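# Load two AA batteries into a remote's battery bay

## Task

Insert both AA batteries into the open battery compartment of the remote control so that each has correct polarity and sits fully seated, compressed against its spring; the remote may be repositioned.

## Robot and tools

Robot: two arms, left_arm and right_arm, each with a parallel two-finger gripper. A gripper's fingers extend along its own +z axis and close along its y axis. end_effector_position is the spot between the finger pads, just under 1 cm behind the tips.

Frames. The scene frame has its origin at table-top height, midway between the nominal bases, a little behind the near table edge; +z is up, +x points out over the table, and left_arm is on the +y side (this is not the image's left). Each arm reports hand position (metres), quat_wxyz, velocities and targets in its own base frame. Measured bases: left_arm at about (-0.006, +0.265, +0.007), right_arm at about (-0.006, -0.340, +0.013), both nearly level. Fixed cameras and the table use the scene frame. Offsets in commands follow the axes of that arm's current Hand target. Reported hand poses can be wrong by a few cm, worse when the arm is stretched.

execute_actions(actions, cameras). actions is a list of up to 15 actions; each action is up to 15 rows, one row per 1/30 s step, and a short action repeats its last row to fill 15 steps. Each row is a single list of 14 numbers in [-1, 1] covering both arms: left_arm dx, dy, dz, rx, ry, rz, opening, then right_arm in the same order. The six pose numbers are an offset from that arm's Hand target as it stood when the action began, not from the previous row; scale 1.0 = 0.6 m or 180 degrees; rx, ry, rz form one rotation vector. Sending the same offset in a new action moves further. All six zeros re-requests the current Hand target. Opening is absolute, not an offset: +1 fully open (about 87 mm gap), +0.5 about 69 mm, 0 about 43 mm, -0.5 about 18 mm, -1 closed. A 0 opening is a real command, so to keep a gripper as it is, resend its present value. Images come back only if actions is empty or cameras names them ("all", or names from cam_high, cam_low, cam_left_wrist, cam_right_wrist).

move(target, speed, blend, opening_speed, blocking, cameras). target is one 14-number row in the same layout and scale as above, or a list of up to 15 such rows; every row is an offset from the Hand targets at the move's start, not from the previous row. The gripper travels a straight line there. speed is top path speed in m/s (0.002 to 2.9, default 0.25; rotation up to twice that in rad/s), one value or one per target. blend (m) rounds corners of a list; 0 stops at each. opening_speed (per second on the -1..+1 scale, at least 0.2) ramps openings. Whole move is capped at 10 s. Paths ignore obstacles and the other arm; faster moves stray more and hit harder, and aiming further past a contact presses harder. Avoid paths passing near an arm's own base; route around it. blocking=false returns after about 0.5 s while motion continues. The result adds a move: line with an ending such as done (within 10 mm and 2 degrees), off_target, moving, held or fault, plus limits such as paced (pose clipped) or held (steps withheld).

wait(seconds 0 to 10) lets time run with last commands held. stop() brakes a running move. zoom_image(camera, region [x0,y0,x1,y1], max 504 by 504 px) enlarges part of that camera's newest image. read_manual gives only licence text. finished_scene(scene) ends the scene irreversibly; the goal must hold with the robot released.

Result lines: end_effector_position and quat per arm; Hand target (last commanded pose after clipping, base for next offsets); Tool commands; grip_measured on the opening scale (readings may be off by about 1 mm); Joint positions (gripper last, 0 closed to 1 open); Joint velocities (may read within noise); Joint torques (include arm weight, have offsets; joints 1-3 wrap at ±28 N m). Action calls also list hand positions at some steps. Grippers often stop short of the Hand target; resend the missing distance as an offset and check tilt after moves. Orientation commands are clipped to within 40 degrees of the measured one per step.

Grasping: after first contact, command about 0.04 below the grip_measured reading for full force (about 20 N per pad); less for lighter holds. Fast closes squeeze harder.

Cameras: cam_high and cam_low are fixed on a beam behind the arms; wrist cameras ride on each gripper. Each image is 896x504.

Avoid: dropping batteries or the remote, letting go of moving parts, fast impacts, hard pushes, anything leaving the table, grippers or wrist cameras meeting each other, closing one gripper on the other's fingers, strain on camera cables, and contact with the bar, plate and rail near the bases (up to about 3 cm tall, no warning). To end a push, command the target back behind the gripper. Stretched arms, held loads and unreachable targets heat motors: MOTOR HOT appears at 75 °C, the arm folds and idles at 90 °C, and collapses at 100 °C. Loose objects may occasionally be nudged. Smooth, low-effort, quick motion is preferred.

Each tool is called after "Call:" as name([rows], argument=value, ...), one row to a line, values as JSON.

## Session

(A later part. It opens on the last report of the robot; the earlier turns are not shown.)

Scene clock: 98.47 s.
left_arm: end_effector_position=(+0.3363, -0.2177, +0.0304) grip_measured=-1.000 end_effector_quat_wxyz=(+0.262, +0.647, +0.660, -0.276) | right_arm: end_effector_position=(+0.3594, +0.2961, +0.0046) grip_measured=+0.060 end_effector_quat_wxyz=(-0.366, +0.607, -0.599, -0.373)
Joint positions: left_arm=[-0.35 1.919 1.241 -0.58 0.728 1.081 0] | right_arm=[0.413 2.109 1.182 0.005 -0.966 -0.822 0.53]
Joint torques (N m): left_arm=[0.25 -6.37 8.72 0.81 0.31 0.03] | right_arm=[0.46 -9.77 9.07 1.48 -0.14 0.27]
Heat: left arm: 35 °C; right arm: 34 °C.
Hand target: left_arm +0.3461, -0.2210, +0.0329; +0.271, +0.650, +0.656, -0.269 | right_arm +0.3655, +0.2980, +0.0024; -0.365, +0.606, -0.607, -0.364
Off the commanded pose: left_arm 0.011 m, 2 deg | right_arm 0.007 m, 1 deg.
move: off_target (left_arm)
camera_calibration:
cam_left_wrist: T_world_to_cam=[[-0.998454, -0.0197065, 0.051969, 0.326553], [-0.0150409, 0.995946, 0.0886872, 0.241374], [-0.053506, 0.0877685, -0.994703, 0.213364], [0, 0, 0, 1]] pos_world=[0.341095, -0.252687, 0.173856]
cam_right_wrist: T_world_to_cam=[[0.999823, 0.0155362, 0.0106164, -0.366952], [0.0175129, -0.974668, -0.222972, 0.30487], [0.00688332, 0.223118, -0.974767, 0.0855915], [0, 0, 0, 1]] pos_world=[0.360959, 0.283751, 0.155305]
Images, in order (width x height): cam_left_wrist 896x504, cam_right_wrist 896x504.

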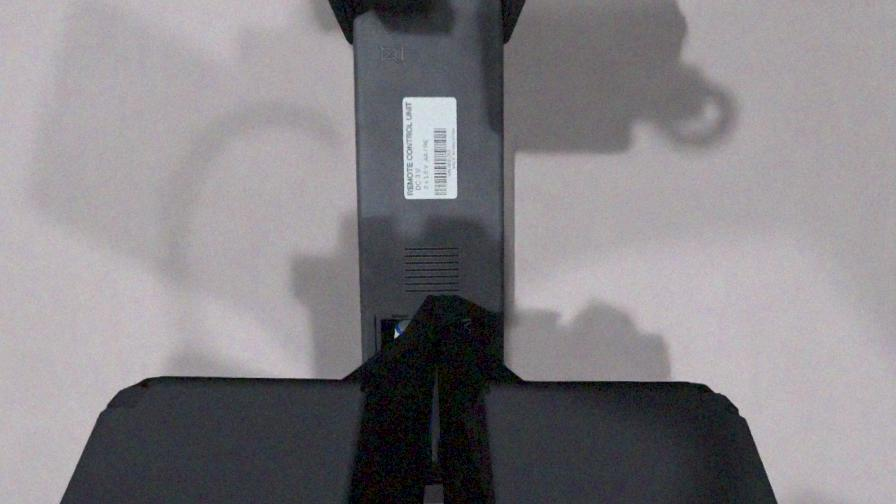

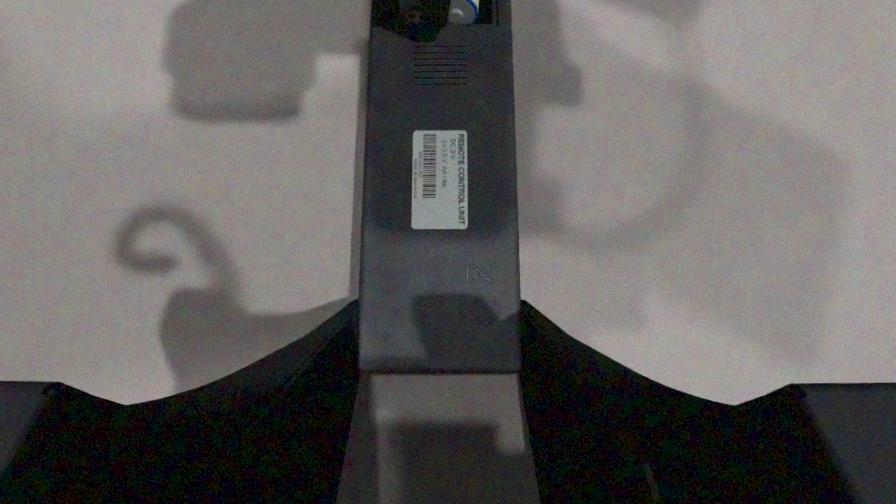

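Call:
move(target=[-0.04,0.0,-0.04,0,0,0,-1,0,0,0,0,0,0,0.02], speed=0.06, cameras=["cam_left_wrist"])

Call:
zoom_image(camera="cam_left_wrist", region=[360, 220, 540, 440])

Scene clock: 99.80 s.
left_arm: end_effector_position=(+0.3346, -0.2171, +0.0442) grip_measured=-1.000 end_effector_quat_wxyz=(+0.246, +0.644, +0.667, -0.283) | right_arm: end_effector_position=(+0.3594, +0.2961, +0.0046) grip_measured=+0.060 end_effector_quat_wxyz=(-0.366, +0.607, -0.599, -0.373)
Joint positions: left_arm=[-0.35 1.919 1.309 -0.686 0.728 1.081 0] | right_arm=[0.413 2.109 1.182 0.005 -0.966 -0.822 0.53]
Joint torques (N m): left_arm=[0.21 -10.11 9.85 0.53 0.31 0.03] | right_arm=[0.46 -9.77 9.07 1.47 -0.14 0.26]
Heat: left arm: 35 °C; right arm: 34 °C.
Hand target: left_arm +0.3461, -0.2210, +0.0669; +0.272, +0.650, +0.656, -0.269 | right_arm +0.3655, +0.2980, +0.0024; -0.365, +0.606, -0.607, -0.364
Off the commanded pose: left_arm 0.026 m, 4 deg | right_arm 0.007 m, 1 deg.
move: off_target (left_arm)
camera_calibration:
cam_left_wrist: T_world_to_cam=[[-0.995987, -0.0205813, 0.0870954, 0.321637], [-0.0116266, 0.994706, 0.102099, 0.23747], [-0.0887356, 0.100676, -0.990954, 0.241437], [0, 0, 0, 1]] pos_world=[0.344531, -0.2539, 0.186995]
Images, in order (width x height): cam_left_wrist 896x504.

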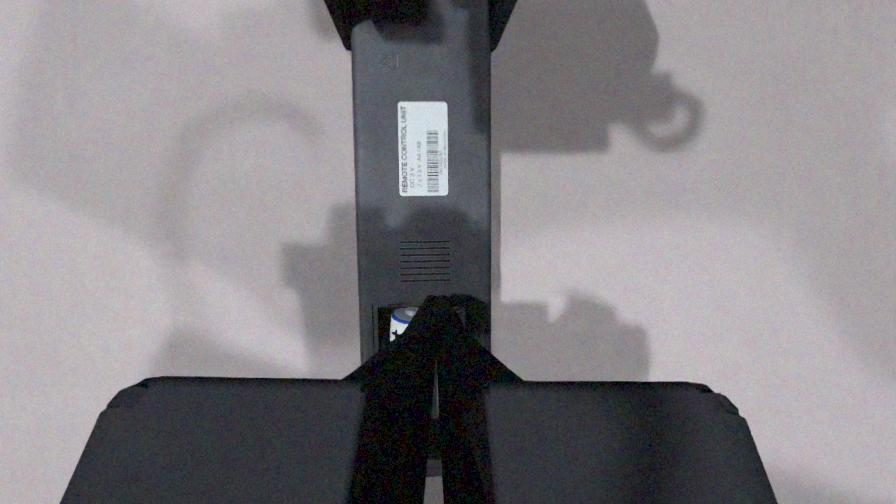

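Scaled by 2.291 from the camera's 896x504 image, which has a finer 1280x720 frame.

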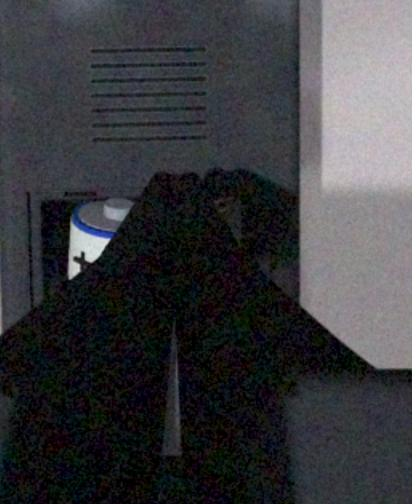

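Call:
move([
  [-0.05,0.01,-0.03,0,0,0,-1,0,0,0,0,0,0,0.02],
  [0.0,0.0,-0.01,0,0,0,-1,0,0,0,0,0,0,0.02],
], speed=0.1, cameras=["cam_left_wrist"])

Call:
zoom_image(camera="cam_left_wrist", region=[360, 220, 540, 440])

Scene clock: 102.00 s.
left_arm: end_effector_position=(+0.3421, -0.2171, +0.0588) grip_measured=-1.000 end_effector_quat_wxyz=(+0.250, +0.645, +0.666, -0.279) | right_arm: end_effector_position=(+0.3594, +0.2961, +0.0046) grip_measured=+0.060 end_effector_quat_wxyz=(-0.366, +0.607, -0.599, -0.373)
Joint positions: left_arm=[-0.344 1.918 1.368 -0.74 0.725 1.087 0] | right_arm=[0.413 2.109 1.182 0.005 -0.966 -0.822 0.53]
Joint torques (N m): left_arm=[0.66 -10.47 5.5 0.82 0.37 0.12] | right_arm=[0.44 -9.78 9.06 1.47 -0.15 0.26]
Heat: left arm: 35 °C; right arm: 34 °C.
Hand target: left_arm +0.3462, -0.2166, +0.0711; +0.272, +0.650, +0.656, -0.269 | right_arm +0.3655, +0.2980, +0.0024; -0.365, +0.606, -0.607, -0.364
Off the commanded pose: left_arm 0.013 m, 3 deg | right_arm 0.007 m, 1 deg.
move: off_target (left_arm)
camera_calibration:
cam_left_wrist: T_world_to_cam=[[-0.99689, -0.0220198, 0.0756606, 0.328479], [-0.0142331, 0.994687, 0.101955, 0.236871], [-0.0775036, 0.100561, -0.991908, 0.252764], [0, 0, 0, 1]] pos_world=[0.35042, -0.253797, 0.201716]
Images, in order (width x height): cam_left_wrist 896x504.

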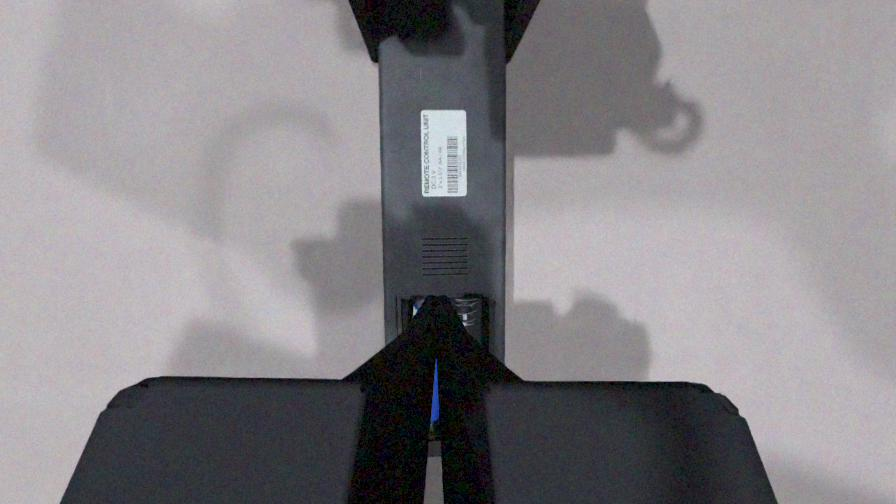

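Scaled by 2.291 from the camera's 896x504 image, which has a finer 1280x720 frame.

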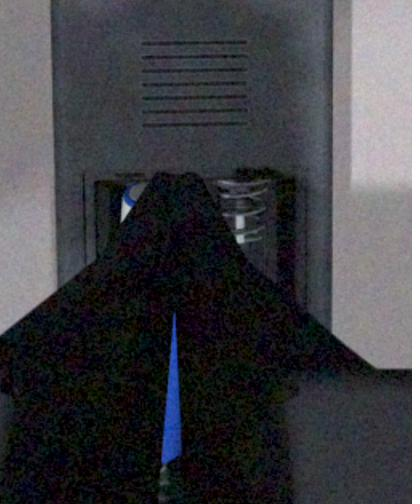

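Call:
move([
  [0.0388,0.0027,0.0507,0,0,0,-1,0,0,0,0,0,0,0.02],
  [0.0707,0.0027,0.0353,0,0,0,-1,0,0,0,0,0,0,0.02],
], speed=[0.08,0.03], cameras=["cam_left_wrist","cam_right_wrist"])

Call:
zoom_image(camera="cam_right_wrist", region=[380, 0, 520, 70])

Call:
zoom_image(camera="cam_left_wrist", region=[360, 220, 540, 440])

Scene clock: 104.37 s.
left_arm: end_effector_position=(+0.3510, -0.2028, +0.0322) grip_measured=-1.000 end_effector_quat_wxyz=(+0.276, +0.650, +0.657, -0.263) | right_arm: end_effector_position=(+0.3594, +0.2961, +0.0046) grip_measured=+0.060 end_effector_quat_wxyz=(-0.366, +0.607, -0.599, -0.373)
Joint positions: left_arm=[-0.303 1.926 1.258 -0.591 0.73 1.138 0] | right_arm=[0.413 2.109 1.182 0.005 -0.966 -0.822 0.53]
Joint torques (N m): left_arm=[0.57 -6.71 5.19 0.7 0.43 0.11] | right_arm=[0.46 -9.77 9.09 1.47 -0.14 0.26]
Heat: left arm: 35 °C; right arm: 34 °C.
Hand target: left_arm +0.3476, -0.2017, +0.0261; +0.271, +0.650, +0.656, -0.269 | right_arm +0.3655, +0.2980, +0.0024; -0.365, +0.606, -0.607, -0.364
Off the commanded pose: left_arm 0.007 m, 1 deg | right_arm 0.007 m, 1 deg.
move: done
camera_calibration:
cam_left_wrist: T_world_to_cam=[[-0.999588, -0.025544, 0.0131115, 0.341938], [-0.0243203, 0.995976, 0.0862553, 0.229776], [-0.0152621, 0.0859008, -0.996187, 0.200894], [0, 0, 0, 1]] pos_world=[0.350451, -0.237374, 0.175825]
cam_right_wrist: T_world_to_cam=[[0.999823, 0.0155362, 0.0106164, -0.366952], [0.0175129, -0.974668, -0.222972, 0.30487], [0.00688332, 0.223118, -0.974767, 0.0855915], [0, 0, 0, 1]] pos_world=[0.360959, 0.283751, 0.155305]
Images, in order (width x height): cam_left_wrist 896x504, cam_right_wrist 896x504.

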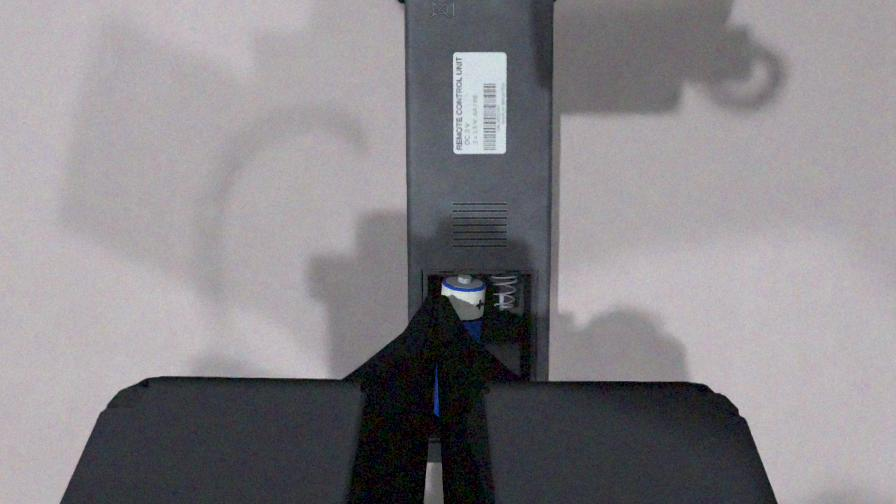

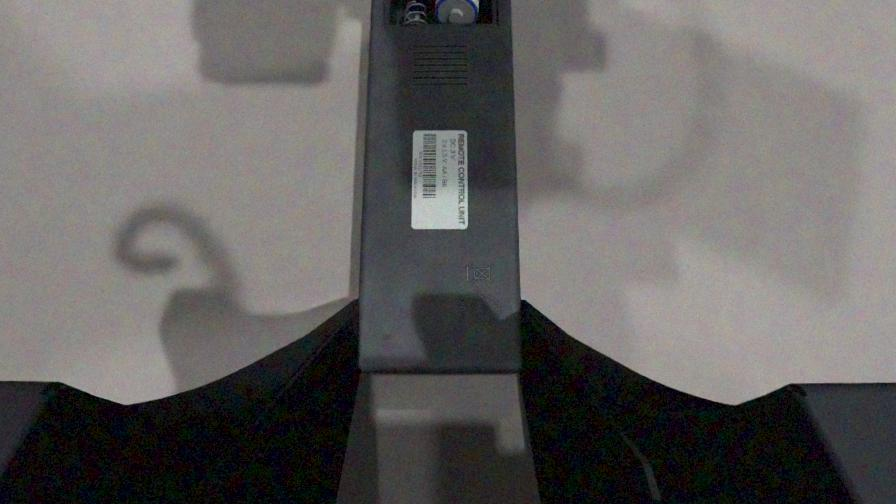

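Scaled by 3.600 from the camera's 896x504 image, which has a finer 1280x720 frame.

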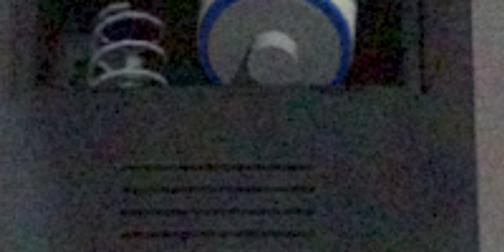

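Scaled by 2.291 from the camera's 896x504 image, which has a finer 1280x720 frame.

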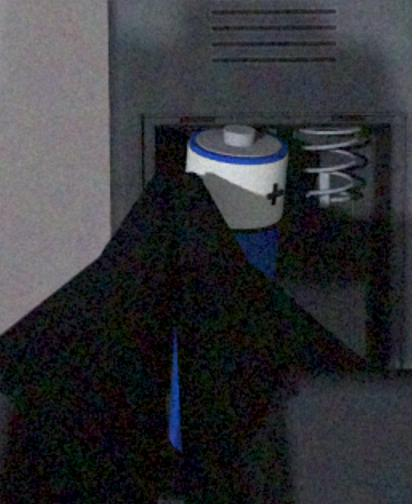

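Call:
move(target=[-0.0448,-0.008,-0.047,0,0.0556,0,-0.35,0,0,0,0,0,0,0.02], speed=0.1, cameras=["cam_left_wrist","cam_right_wrist"])

Call:
zoom_image(camera="cam_left_wrist", region=[340, 160, 560, 400])

Scene clock: 106.63 s.
left_arm: end_effector_position=(+0.3327, -0.1951, +0.0428) grip_measured=-0.350 end_effector_quat_wxyz=(+0.188, +0.667, +0.685, -0.225) | right_arm: end_effector_position=(+0.3589, +0.2961, +0.0047) grip_measured=+0.060 end_effector_quat_wxyz=(-0.365, +0.607, -0.599, -0.375)
Joint positions: left_arm=[-0.367 1.926 1.376 -0.828 0.568 1.121 0.325] | right_arm=[0.413 2.109 1.182 0.004 -0.968 -0.822 0.53]
Joint torques (N m): left_arm=[-0.25 -10.19 9.88 0.42 0.23 -0.07] | right_arm=[0.44 -9.78 9.09 1.49 -0.13 0.26]
Heat: left arm: 35 °C; right arm: 34 °C.
Hand target: left_arm +0.3428, -0.2007, +0.0651; +0.213, +0.671, +0.678, -0.212 | right_arm +0.3655, +0.2980, +0.0024; -0.365, +0.606, -0.607, -0.364
Off the commanded pose: left_arm 0.025 m, 3 deg | right_arm 0.007 m, 2 deg.
move: off_target (left_arm)
camera_calibration:
cam_left_wrist: T_world_to_cam=[[-0.996396, -0.0246134, 0.0811712, 0.319923], [-0.00165643, 0.962436, 0.271505, 0.198759], [-0.0848048, 0.270392, -0.959008, 0.268036], [0, 0, 0, 1]] pos_world=[0.34183, -0.255893, 0.177116]
cam_right_wrist: T_world_to_cam=[[0.99982, 0.0169419, 0.00849968, -0.366834], [0.0184162, -0.974387, -0.224121, 0.304565], [0.00448495, 0.224237, -0.974524, 0.0862239], [0, 0, 0, 1]] pos_world=[0.360772, 0.283644, 0.155405]
Images, in order (width x height): cam_left_wrist 896x504, cam_right_wrist 896x504.

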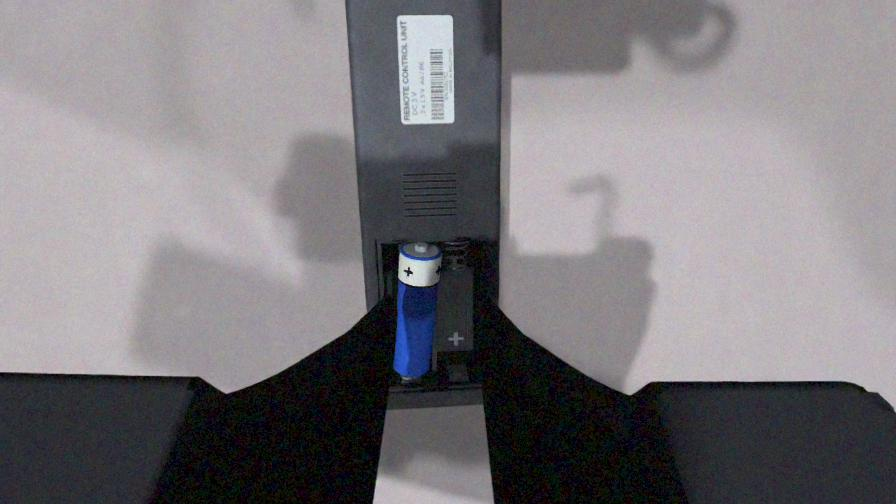

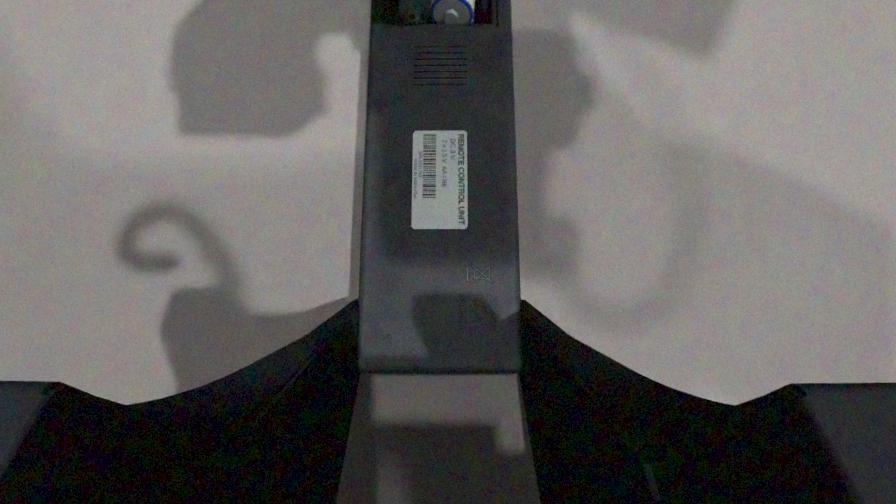

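Scaled by 2.100 from the camera's 896x504 image, which has a finer 1280x720 frame.

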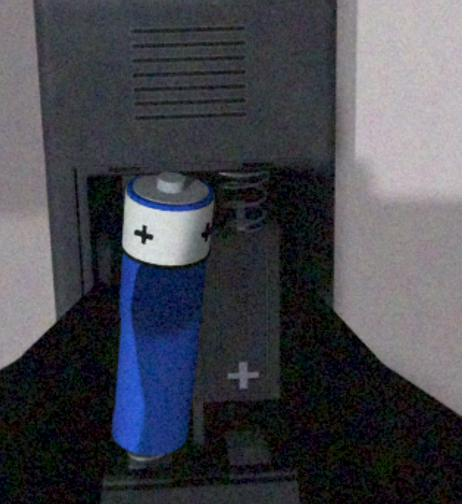

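Call:
move(target=[0.0423,0.0067,0.066,0,0,0,-0.35,0,0,0,0,0,0,0.02], speed=0.06, cameras=["cam_left_wrist"])

Call:
zoom_image(camera="cam_left_wrist", region=[340, 160, 560, 400])

Scene clock: 108.03 s.
left_arm: end_effector_position=(+0.3450, -0.1997, +0.0261) grip_measured=-0.350 end_effector_quat_wxyz=(+0.212, +0.669, +0.679, -0.215) | right_arm: end_effector_position=(+0.3591, +0.2961, +0.0046) grip_measured=+0.060 end_effector_quat_wxyz=(-0.365, +0.607, -0.599, -0.374)
Joint positions: left_arm=[-0.367 1.951 1.332 -0.706 0.568 1.118 0.325] | right_arm=[0.413 2.109 1.182 0.004 -0.967 -0.822 0.53]
Joint torques (N m): left_arm=[-0.28 -6.5 5.14 0.98 0.23 -0.04] | right_arm=[0.44 -9.77 9.09 1.49 -0.13 0.26]
Heat: left arm: 35 °C; right arm: 34 °C.
Hand target: left_arm +0.3467, -0.2026, +0.0180; +0.213, +0.671, +0.678, -0.212 | right_arm +0.3655, +0.2980, +0.0024; -0.365, +0.606, -0.607, -0.364
Off the commanded pose: left_arm 0.009 m, 1 deg | right_arm 0.007 m, 2 deg.
move: done
camera_calibration:
cam_left_wrist: T_world_to_cam=[[-0.999129, -0.0257253, 0.0328526, 0.335318], [-0.0165935, 0.967364, 0.252846, 0.214478], [-0.038285, 0.25208, -0.966949, 0.234914], [0, 0, 0, 1]] pos_world=[0.347579, -0.258069, 0.161904]
Images, in order (width x height): cam_left_wrist 896x504.

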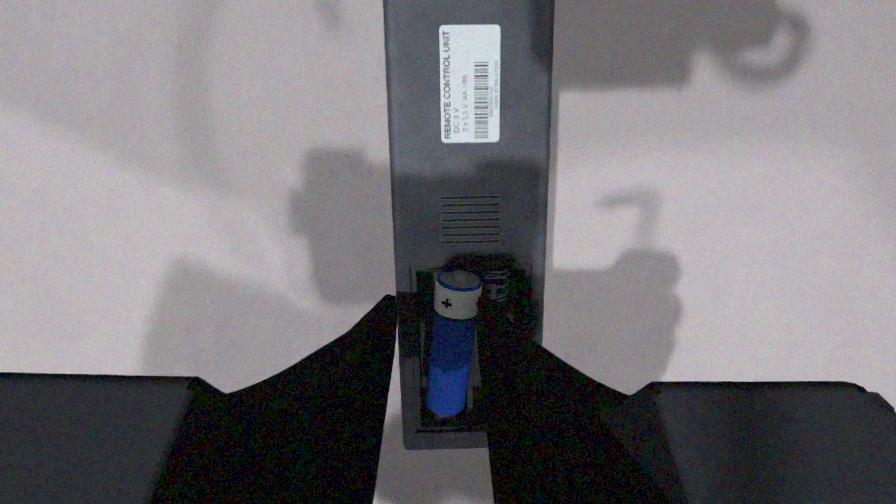

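Scaled by 2.100 from the camera's 896x504 image, which has a finer 1280x720 frame.

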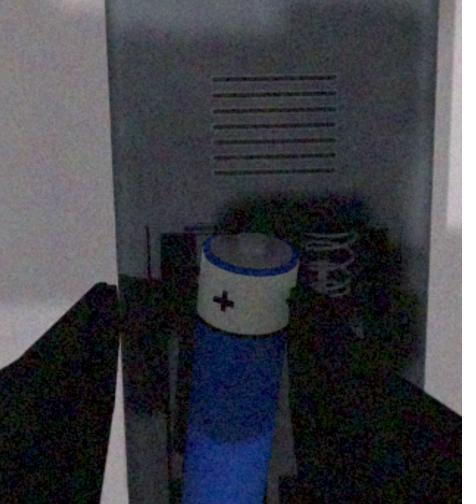

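Call:
move([
  [-0.02,0.0,-0.03,0,0,0,-0.35,0,0,0,0,0,0,0.02],
  [-0.02,-0.012,-0.03,0,0,0,-0.48,0,0,0,0,0,0,0.02],
], speed=0.08, cameras=["cam_left_wrist"])

Call:
zoom_image(camera="cam_left_wrist", region=[340, 160, 560, 400])

Scene clock: 109.70 s.
left_arm: end_effector_position=(+0.3444, -0.1984, +0.0264) grip_measured=-0.477 end_effector_quat_wxyz=(+0.208, +0.670, +0.681, -0.212) | right_arm: end_effector_position=(+0.3583, +0.2970, +0.0046) grip_measured=+0.060 end_effector_quat_wxyz=(-0.365, +0.607, -0.598, -0.375)
Joint positions: left_arm=[-0.369 1.95 1.335 -0.714 0.557 1.116 0.262] | right_arm=[0.416 2.109 1.182 0.004 -0.967 -0.822 0.53]
Joint torques (N m): left_arm=[-0.64 -10.56 6.23 0.37 0.32 -0.09] | right_arm=[0.21 -9.78 9.06 1.48 -0.14 0.27]
Heat: left arm: 35 °C; right arm: 34 °C.
Hand target: left_arm +0.3396, -0.2022, +0.0398; +0.213, +0.671, +0.677, -0.212 | right_arm +0.3654, +0.2981, +0.0024; -0.365, +0.606, -0.607, -0.364
Off the commanded pose: left_arm 0.015 m, 1 deg | right_arm 0.008 m, 2 deg.
move: off_target (left_arm); target 2's new opening was sent with left_arm's hand 0.014 m and 1 deg from that target
camera_calibration:
cam_left_wrist: T_world_to_cam=[[-0.999013, -0.0283401, 0.0341989, 0.334195], [-0.0183276, 0.964402, 0.263803, 0.212846], [-0.0404577, 0.262916, -0.96397, 0.237642], [0, 0, 0, 1]] pos_world=[0.34738, -0.258278, 0.161501]
Images, in order (width x height): cam_left_wrist 896x504.

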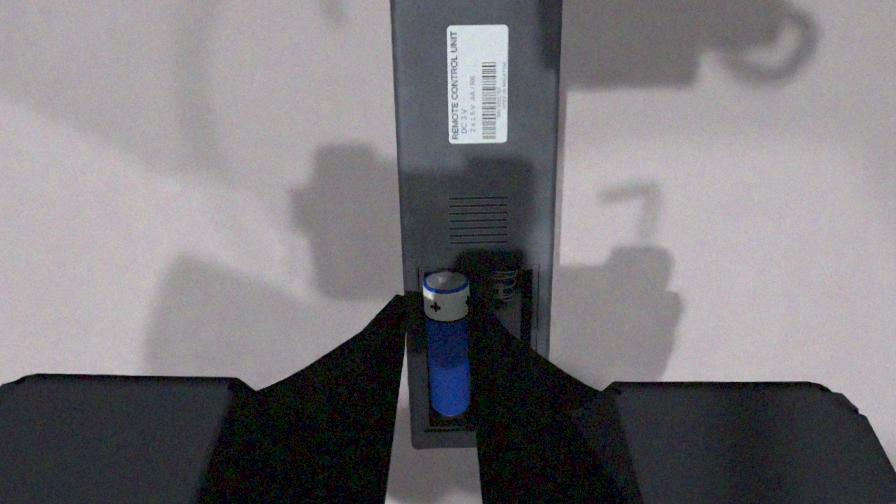

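Scaled by 2.100 from the camera's 896x504 image, which has a finer 1280x720 frame.

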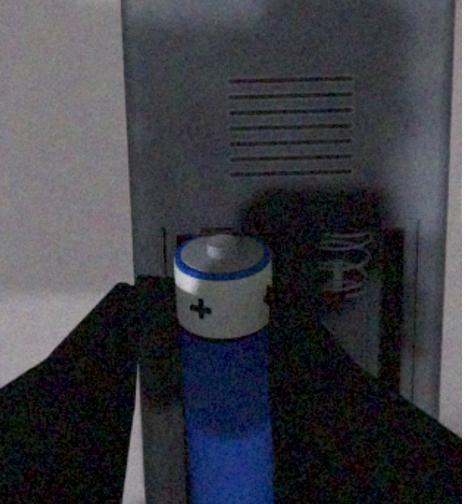

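Call:
move([
  [-0.02,-0.0,-0.035,0,0,0,-0.48,0,0,0,0,0,0,0.02],
  [-0.02,-0.009,-0.035,0,0,0,-0.48,0,0,0,0,0,0,0.02],
], speed=0.08, cameras=["cam_left_wrist"])

Call:
zoom_image(camera="cam_left_wrist", region=[340, 160, 560, 400])

Scene clock: 111.47 s.
left_arm: end_effector_position=(+0.3314, -0.1938, +0.0451) grip_measured=-0.480 end_effector_quat_wxyz=(+0.193, +0.669, +0.685, -0.215) | right_arm: end_effector_position=(+0.3557, +0.2999, +0.0048) grip_measured=+0.060 end_effector_quat_wxyz=(-0.363, +0.610, -0.595, -0.377)
Joint positions: left_arm=[-0.373 1.901 1.352 -0.809 0.55 1.114 0.26] | right_arm=[0.423 2.109 1.182 0.004 -0.969 -0.822 0.53]
Joint torques (N m): left_arm=[-0.31 -10.26 8.05 0.44 0.38 -0.06] | right_arm=[-0.61 -9.81 9.05 1.48 -0.12 0.26]
Heat: left arm: 36 °C; right arm: 34 °C.
Hand target: left_arm +0.3342, -0.2002, +0.0638; +0.213, +0.671, +0.677, -0.212 | right_arm +0.3654, +0.2981, +0.0024; -0.365, +0.606, -0.607, -0.364
Off the commanded pose: left_arm 0.020 m, 3 deg | right_arm 0.010 m, 2 deg.
move: off_target (left_arm)
camera_calibration:
cam_left_wrist: T_world_to_cam=[[-0.997848, -0.0285084, 0.0590471, 0.319213], [-0.0108205, 0.959784, 0.280532, 0.19903], [-0.06467, 0.27929, -0.958027, 0.264856], [0, 0, 0, 1]] pos_world=[0.337808, -0.255897, 0.179056]
Images, in order (width x height): cam_left_wrist 896x504.

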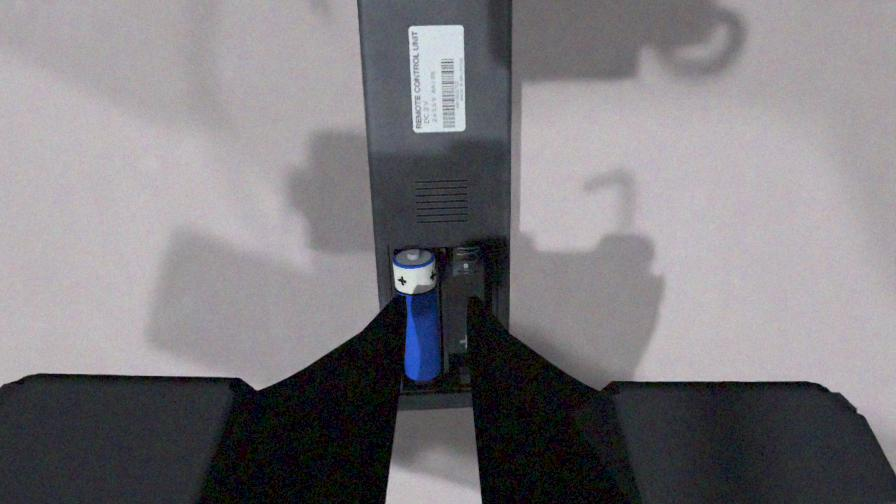

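Scaled by 2.100 from the camera's 896x504 image, which has a finer 1280x720 frame.

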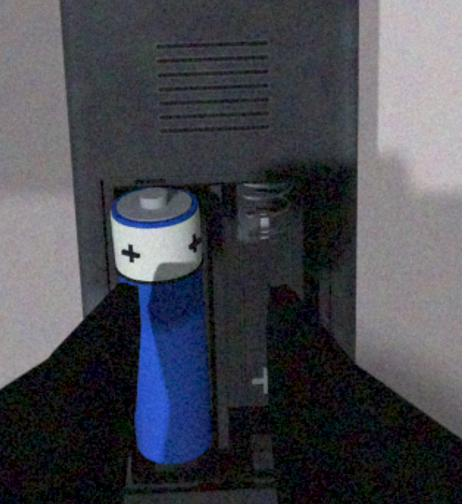

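Call:
move(target=[0.0459,0.004,0.0655,0,0,0,-0.42,0,0,0,0,0,0,0.02], speed=0.06, cameras=["cam_left_wrist"])

Call:
zoom_image(camera="cam_left_wrist", region=[340, 160, 560, 400])

Scene clock: 113.10 s.
left_arm: end_effector_position=(+0.3413, -0.1986, +0.0244) grip_measured=-0.420 end_effector_quat_wxyz=(+0.221, +0.672, +0.676, -0.205) | right_arm: end_effector_position=(+0.3558, +0.2998, +0.0047) grip_measured=+0.060 end_effector_quat_wxyz=(-0.363, +0.610, -0.595, -0.377)
Joint positions: left_arm=[-0.373 1.918 1.276 -0.654 0.555 1.114 0.29] | right_arm=[0.423 2.109 1.182 0.004 -0.968 -0.822 0.53]
Joint torques (N m): left_arm=[-0.08 -6.24 5.03 0.74 0.33 -0.04] | right_arm=[-0.59 -9.8 9.03 1.48 -0.13 0.26]
Heat: left arm: 36 °C; right arm: 34 °C.
Hand target: left_arm +0.3366, -0.2000, +0.0157; +0.213, +0.671, +0.677, -0.212 | right_arm +0.3655, +0.2980, +0.0024; -0.365, +0.606, -0.607, -0.364
Off the commanded pose: left_arm 0.010 m, 1 deg | right_arm 0.010 m, 2 deg.
move: done
camera_calibration:
cam_left_wrist: T_world_to_cam=[[-0.999643, -0.0263764, 0.00422066, 0.332468], [-0.0244491, 0.967112, 0.253172, 0.216382], [-0.0107596, 0.252979, -0.967412, 0.223627], [0, 0, 0, 1]] pos_world=[0.340046, -0.257069, 0.160155]
Images, in order (width x height): cam_left_wrist 896x504.

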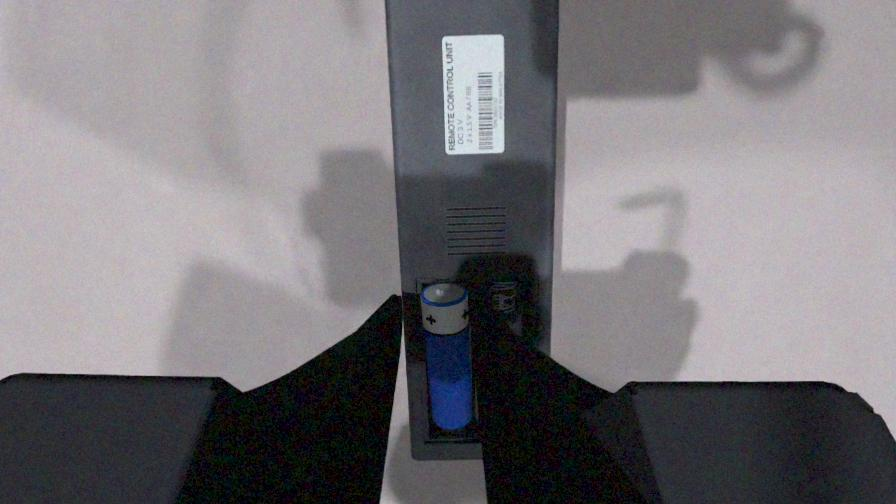

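Scaled by 2.100 from the camera's 896x504 image, which has a finer 1280x720 frame.

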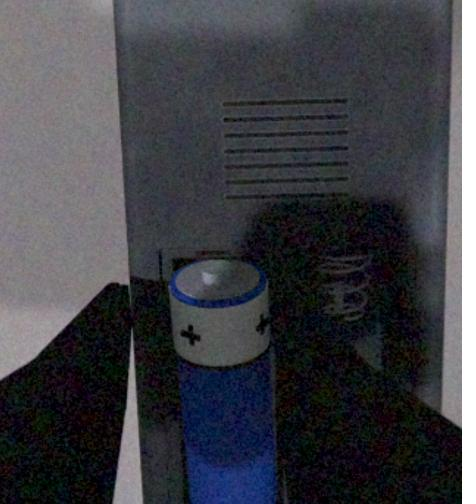

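Call:
move(target=[-0.003,-0.004,-0.004,0,0,0,-0.64,0,0,0,0,0,0,0.02], opening_speed=0.5, cameras=["cam_left_wrist","cam_right_wrist"])

Call:
zoom_image(camera="cam_left_wrist", region=[340, 160, 560, 400])

Call:
zoom_image(camera="cam_right_wrist", region=[360, 0, 540, 90])

Scene clock: 114.13 s.
left_arm: end_effector_position=(+0.3419, -0.1988, +0.0245) grip_measured=-0.481 end_effector_quat_wxyz=(+0.222, +0.672, +0.676, -0.205) | right_arm: end_effector_position=(+0.3558, +0.2998, +0.0047) grip_measured=+0.060 end_effector_quat_wxyz=(-0.363, +0.610, -0.595, -0.377)
Joint positions: left_arm=[-0.373 1.918 1.276 -0.652 0.554 1.113 0.26] | right_arm=[0.423 2.109 1.182 0.004 -0.968 -0.822 0.53]
Joint torques (N m): left_arm=[-0.29 -7.17 4.62 0.66 0.33 -0.07] | right_arm=[-0.61 -9.81 9.05 1.48 -0.13 0.26]
Heat: left arm: 36 °C; right arm: 34 °C.
Hand target: left_arm +0.3342, -0.2002, +0.0188; +0.213, +0.671, +0.677, -0.212 | right_arm +0.3655, +0.2980, +0.0024; -0.365, +0.606, -0.607, -0.364
Off the commanded pose: left_arm 0.010 m, 1 deg | right_arm 0.010 m, 2 deg.
move: done
camera_calibration:
cam_left_wrist: T_world_to_cam=[[-0.999618, -0.0275544, 0.00213515, 0.332886], [-0.0261195, 0.967156, 0.252836, 0.217094], [-0.00903178, 0.252684, -0.967507, 0.223108], [0, 0, 0, 1]] pos_world=[0.340444, -0.257167, 0.160258]
cam_right_wrist: T_world_to_cam=[[0.999599, 0.0270075, 0.00847823, -0.366817], [0.0282212, -0.974124, -0.224248, 0.304653], [0.00220248, 0.224397, -0.974495, 0.0861746], [0, 0, 0, 1]] pos_world=[0.357883, 0.287339, 0.155404]
Images, in order (width x height): cam_left_wrist 896x504, cam_right_wrist 896x504.

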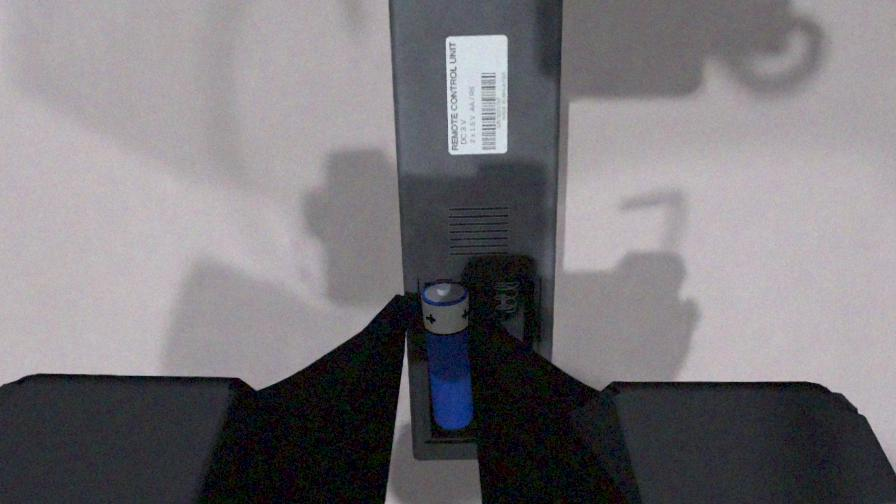

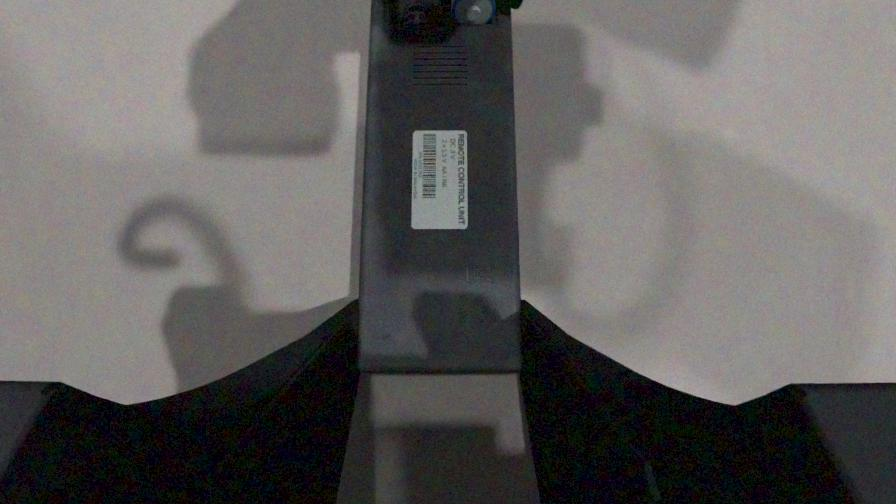

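Scaled by 2.100 from the camera's 896x504 image, which has a finer 1280x720 frame.

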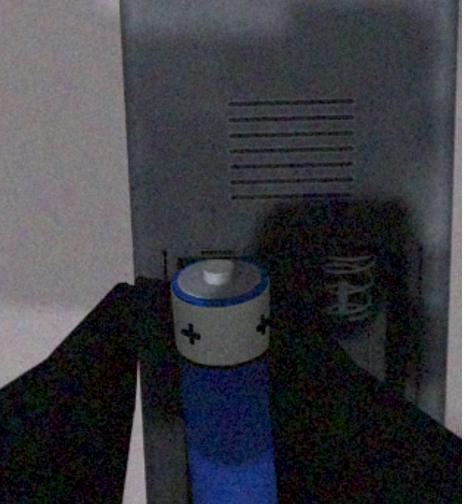

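Scaled by 2.800 from the camera's 896x504 image, which has a finer 1280x720 frame.

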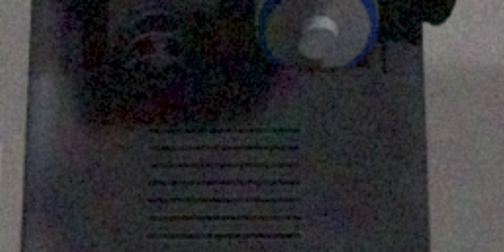

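Call:
move(target=[0,0,0,0,0,0,-0.42,0,0,0,0,0,0,0.02], opening_speed=0.5)

Call:
move([
  [-0.03,-0.0,-0.045,0,0,0,-0.42,0,0,0,0,0,0,0.02],
  [-0.005,-0.003,-0.007,0,0,0,-0.42,0,0,0,0,0,0,0.02],
], speed=0.06, cameras=["cam_left_wrist","cam_right_wrist"])

Call:
zoom_image(camera="cam_left_wrist", region=[340, 160, 560, 400])

Call:
zoom_image(camera="cam_right_wrist", region=[360, 0, 540, 90])

Scene clock: 114.97 s.
left_arm: end_effector_position=(+0.3411, -0.1985, +0.0238) grip_measured=-0.420 end_effector_quat_wxyz=(+0.221, +0.672, +0.676, -0.205) | right_arm: end_effector_position=(+0.3558, +0.2998, +0.0047) grip_measured=+0.060 end_effector_quat_wxyz=(-0.363, +0.610, -0.595, -0.377)
Joint positions: left_arm=[-0.373 1.918 1.273 -0.651 0.554 1.113 0.29] | right_arm=[0.423 2.109 1.182 0.004 -0.968 -0.822 0.53]
Joint torques (N m): left_arm=[-0.31 -7.19 4.89 0.65 0.33 -0.06] | right_arm=[-0.61 -9.8 9.05 1.48 -0.12 0.26]
Heat: left arm: 35 °C; right arm: 34 °C.
Hand target: left_arm +0.3342, -0.2002, +0.0188; +0.213, +0.671, +0.677, -0.212 | right_arm +0.3655, +0.2980, +0.0024; -0.365, +0.606, -0.607, -0.364
Off the commanded pose: left_arm 0.009 m, 1 deg | right_arm 0.010 m, 2 deg.
move: done

Scene clock: 116.77 s.
left_arm: end_effector_position=(+0.3384, -0.1969, +0.0237) grip_measured=-0.420 end_effector_quat_wxyz=(+0.214, +0.671, +0.679, -0.206) | right_arm: end_effector_position=(+0.3541, +0.3010, +0.0051) grip_measured=+0.060 end_effector_quat_wxyz=(-0.362, +0.610, -0.594, -0.380)
Joint positions: left_arm=[-0.373 1.918 1.277 -0.669 0.551 1.113 0.29] | right_arm=[0.425 2.109 1.182 0.002 -0.974 -0.822 0.53]
Joint torques (N m): left_arm=[-0.46 -8.21 4.85 0.65 0.36 -0.09] | right_arm=[-0.84 -9.84 9.02 1.49 -0.08 0.26]
Heat: left arm: 36 °C; right arm: 34 °C.
Hand target: left_arm +0.3324, -0.2003, +0.0240; +0.213, +0.671, +0.677, -0.212 | right_arm +0.3654, +0.2981, +0.0024; -0.365, +0.606, -0.607, -0.364
Off the commanded pose: left_arm 0.007 m, 1 deg | right_arm 0.012 m, 2 deg.
move: off_target (right_arm)
camera_calibration:
cam_left_wrist: T_world_to_cam=[[-0.999461, -0.0284344, 0.0164157, 0.328876], [-0.0231517, 0.964868, 0.261714, 0.213718], [-0.0232806, 0.261193, -0.965006, 0.228252], [0, 0, 0, 1]] pos_world=[0.33896, -0.256476, 0.158933]
cam_right_wrist: T_world_to_cam=[[0.999444, 0.0329908, 0.00486036, -0.36687], [0.03323, -0.973114, -0.227914, 0.303926], [-0.00278935, 0.227948, -0.973669, 0.0870419], [0, 0, 0, 1]] pos_world=[0.356809, 0.288017, 0.155802]
Images, in order (width x height): cam_left_wrist 896x504, cam_right_wrist 896x504.

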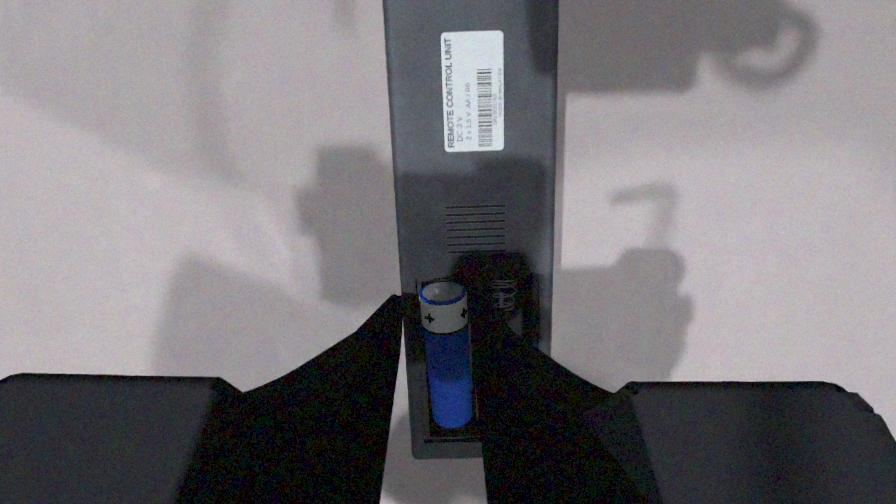

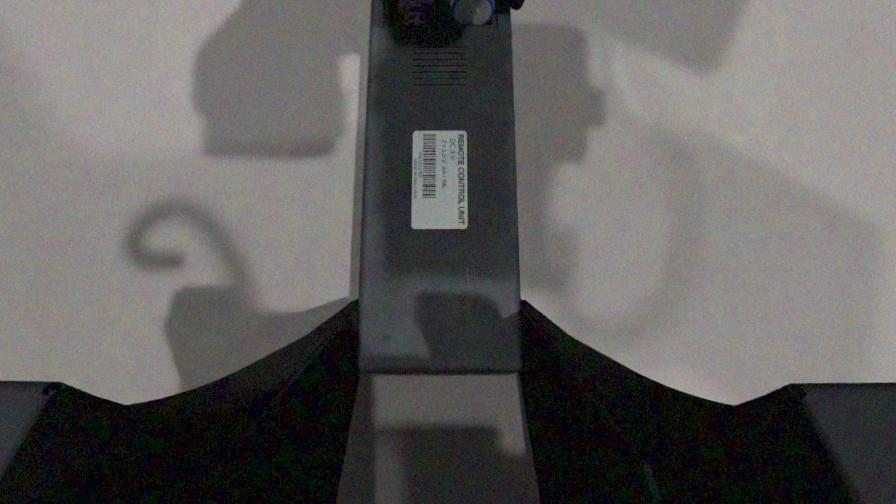

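Scaled by 2.100 from the camera's 896x504 image, which has a finer 1280x720 frame.

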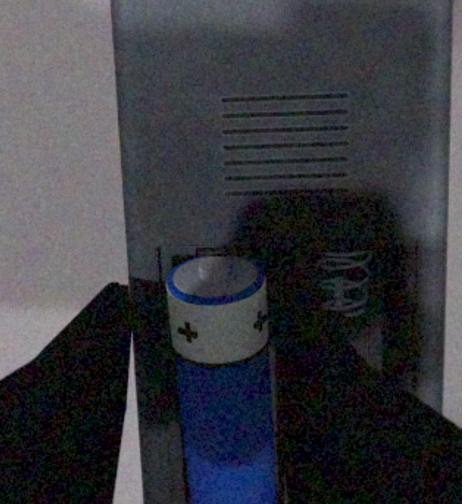

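Scaled by 2.800 from the camera's 896x504 image, which has a finer 1280x720 frame.

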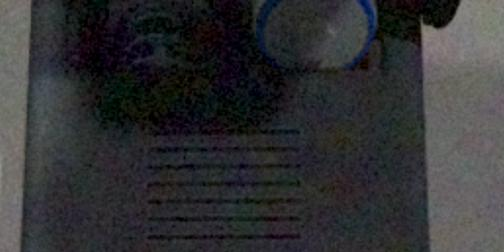

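Call:
move([
  [-0.035,-0.0,-0.05,0,0,0,-0.42,0,0,0,0,0,0,0.02],
  [-0.005,0.003,-0.0075,0,0,0,-0.44,0,0,0,0,0,0,0.02],
], speed=0.06)

Call:
move(target=[0,0,0,0,0,0,-0.66,0,0,0,0,0,0,0.02], opening_speed=0.5, cameras=["cam_left_wrist","cam_right_wrist"])

Call:
zoom_image(camera="cam_left_wrist", region=[340, 160, 560, 400])

Scene clock: 119.83 s.
left_arm: end_effector_position=(+0.3363, -0.1964, +0.0340) grip_measured=-0.440 end_effector_quat_wxyz=(+0.213, +0.671, +0.679, -0.206) | right_arm: end_effector_position=(+0.3546, +0.3007, +0.0047) grip_measured=+0.060 end_effector_quat_wxyz=(-0.362, +0.610, -0.595, -0.378)
Joint positions: left_arm=[-0.375 1.897 1.293 -0.707 0.549 1.111 0.28] | right_arm=[0.425 2.109 1.182 0.002 -0.97 -0.822 0.53]
Joint torques (N m): left_arm=[-0.13 -6.67 5.33 0.81 0.39 -0.03] | right_arm=[-0.84 -9.83 9.03 1.5 -0.11 0.26]
Heat: left arm: 35 °C; right arm: 34 °C.
Hand target: left_arm +0.3342, -0.2000, +0.0293; +0.213, +0.671, +0.678, -0.212 | right_arm +0.3654, +0.2981, +0.0024; -0.365, +0.606, -0.607, -0.364
Off the commanded pose: left_arm 0.006 m, 1 deg | right_arm 0.011 m, 2 deg.
move: off_target (right_arm)

Scene clock: 120.50 s.
left_arm: end_effector_position=(+0.3364, -0.1964, +0.0340) grip_measured=-0.660 end_effector_quat_wxyz=(+0.213, +0.671, +0.679, -0.206) | right_arm: end_effector_position=(+0.3546, +0.3007, +0.0047) grip_measured=+0.060 end_effector_quat_wxyz=(-0.362, +0.610, -0.595, -0.378)
Joint positions: left_arm=[-0.375 1.897 1.293 -0.707 0.549 1.111 0.17] | right_arm=[0.425 2.109 1.182 0.002 -0.97 -0.822 0.53]
Joint torques (N m): left_arm=[-0.14 -6.68 5.3 0.81 0.38 -0.04] | right_arm=[-0.83 -9.83 9.03 1.5 -0.11 0.26]
Heat: left arm: 35 °C; right arm: 34 °C.
Hand target: left_arm +0.3342, -0.2000, +0.0293; +0.213, +0.671, +0.678, -0.212 | right_arm +0.3654, +0.2981, +0.0024; -0.365, +0.606, -0.607, -0.364
Off the commanded pose: left_arm 0.006 m, 1 deg | right_arm 0.011 m, 2 deg.
move: off_target (right_arm)
camera_calibration:
cam_left_wrist: T_world_to_cam=[[-0.999451, -0.0284532, 0.0169709, 0.326713], [-0.0229596, 0.964154, 0.26435, 0.210244], [-0.0238842, 0.263815, -0.964278, 0.238681], [0, 0, 0, 1]] pos_world=[0.337061, -0.256379, 0.169032]
cam_right_wrist: T_world_to_cam=[[0.999515, 0.0305323, 0.0061324, -0.366677], [0.0311293, -0.973895, -0.224853, 0.30444], [-0.000892974, 0.224935, -0.974373, 0.0869296], [0, 0, 0, 1]] pos_world=[0.357099, 0.288135, 0.155405]
Images, in order (width x height): cam_left_wrist 896x504, cam_right_wrist 896x504.

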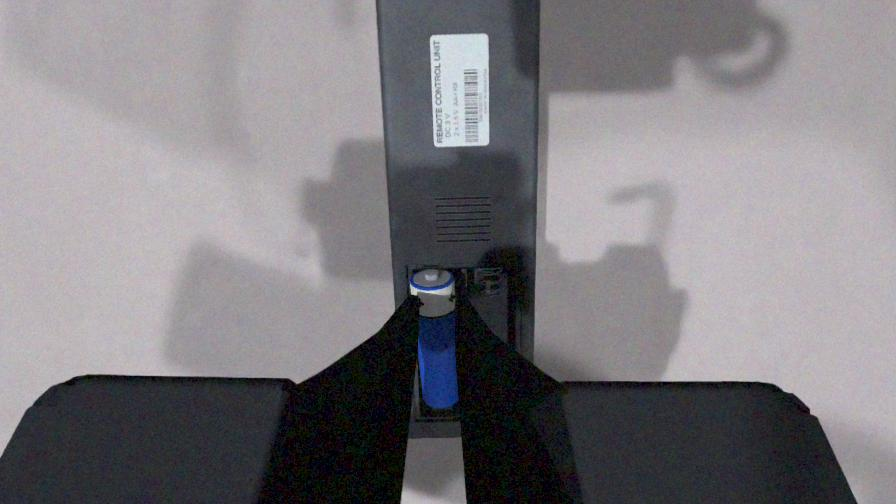

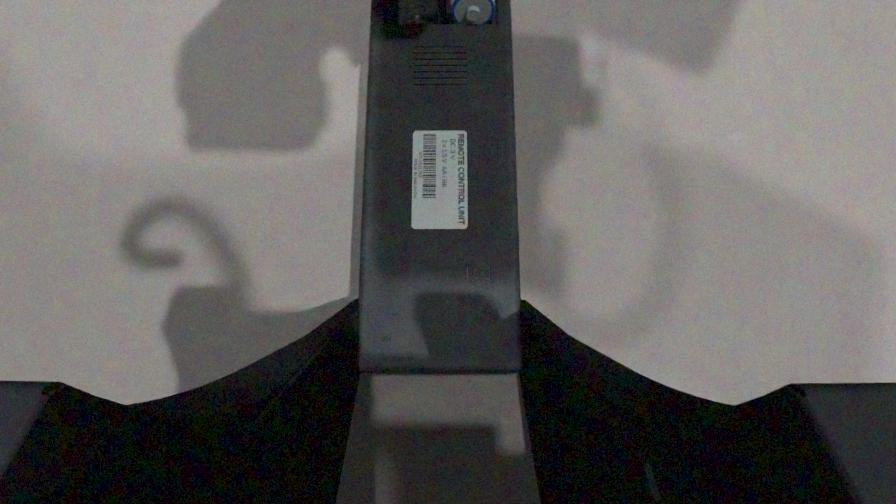

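Scaled by 2.100 from the camera's 896x504 image, which has a finer 1280x720 frame.

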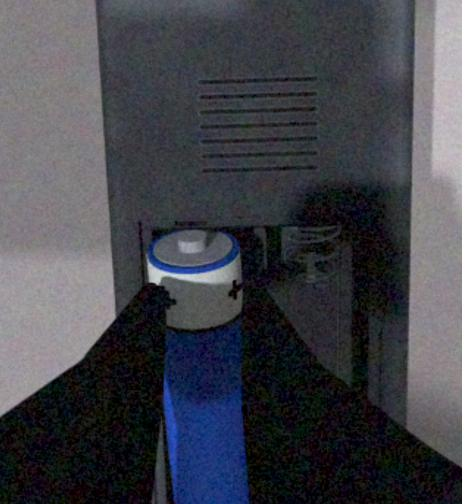

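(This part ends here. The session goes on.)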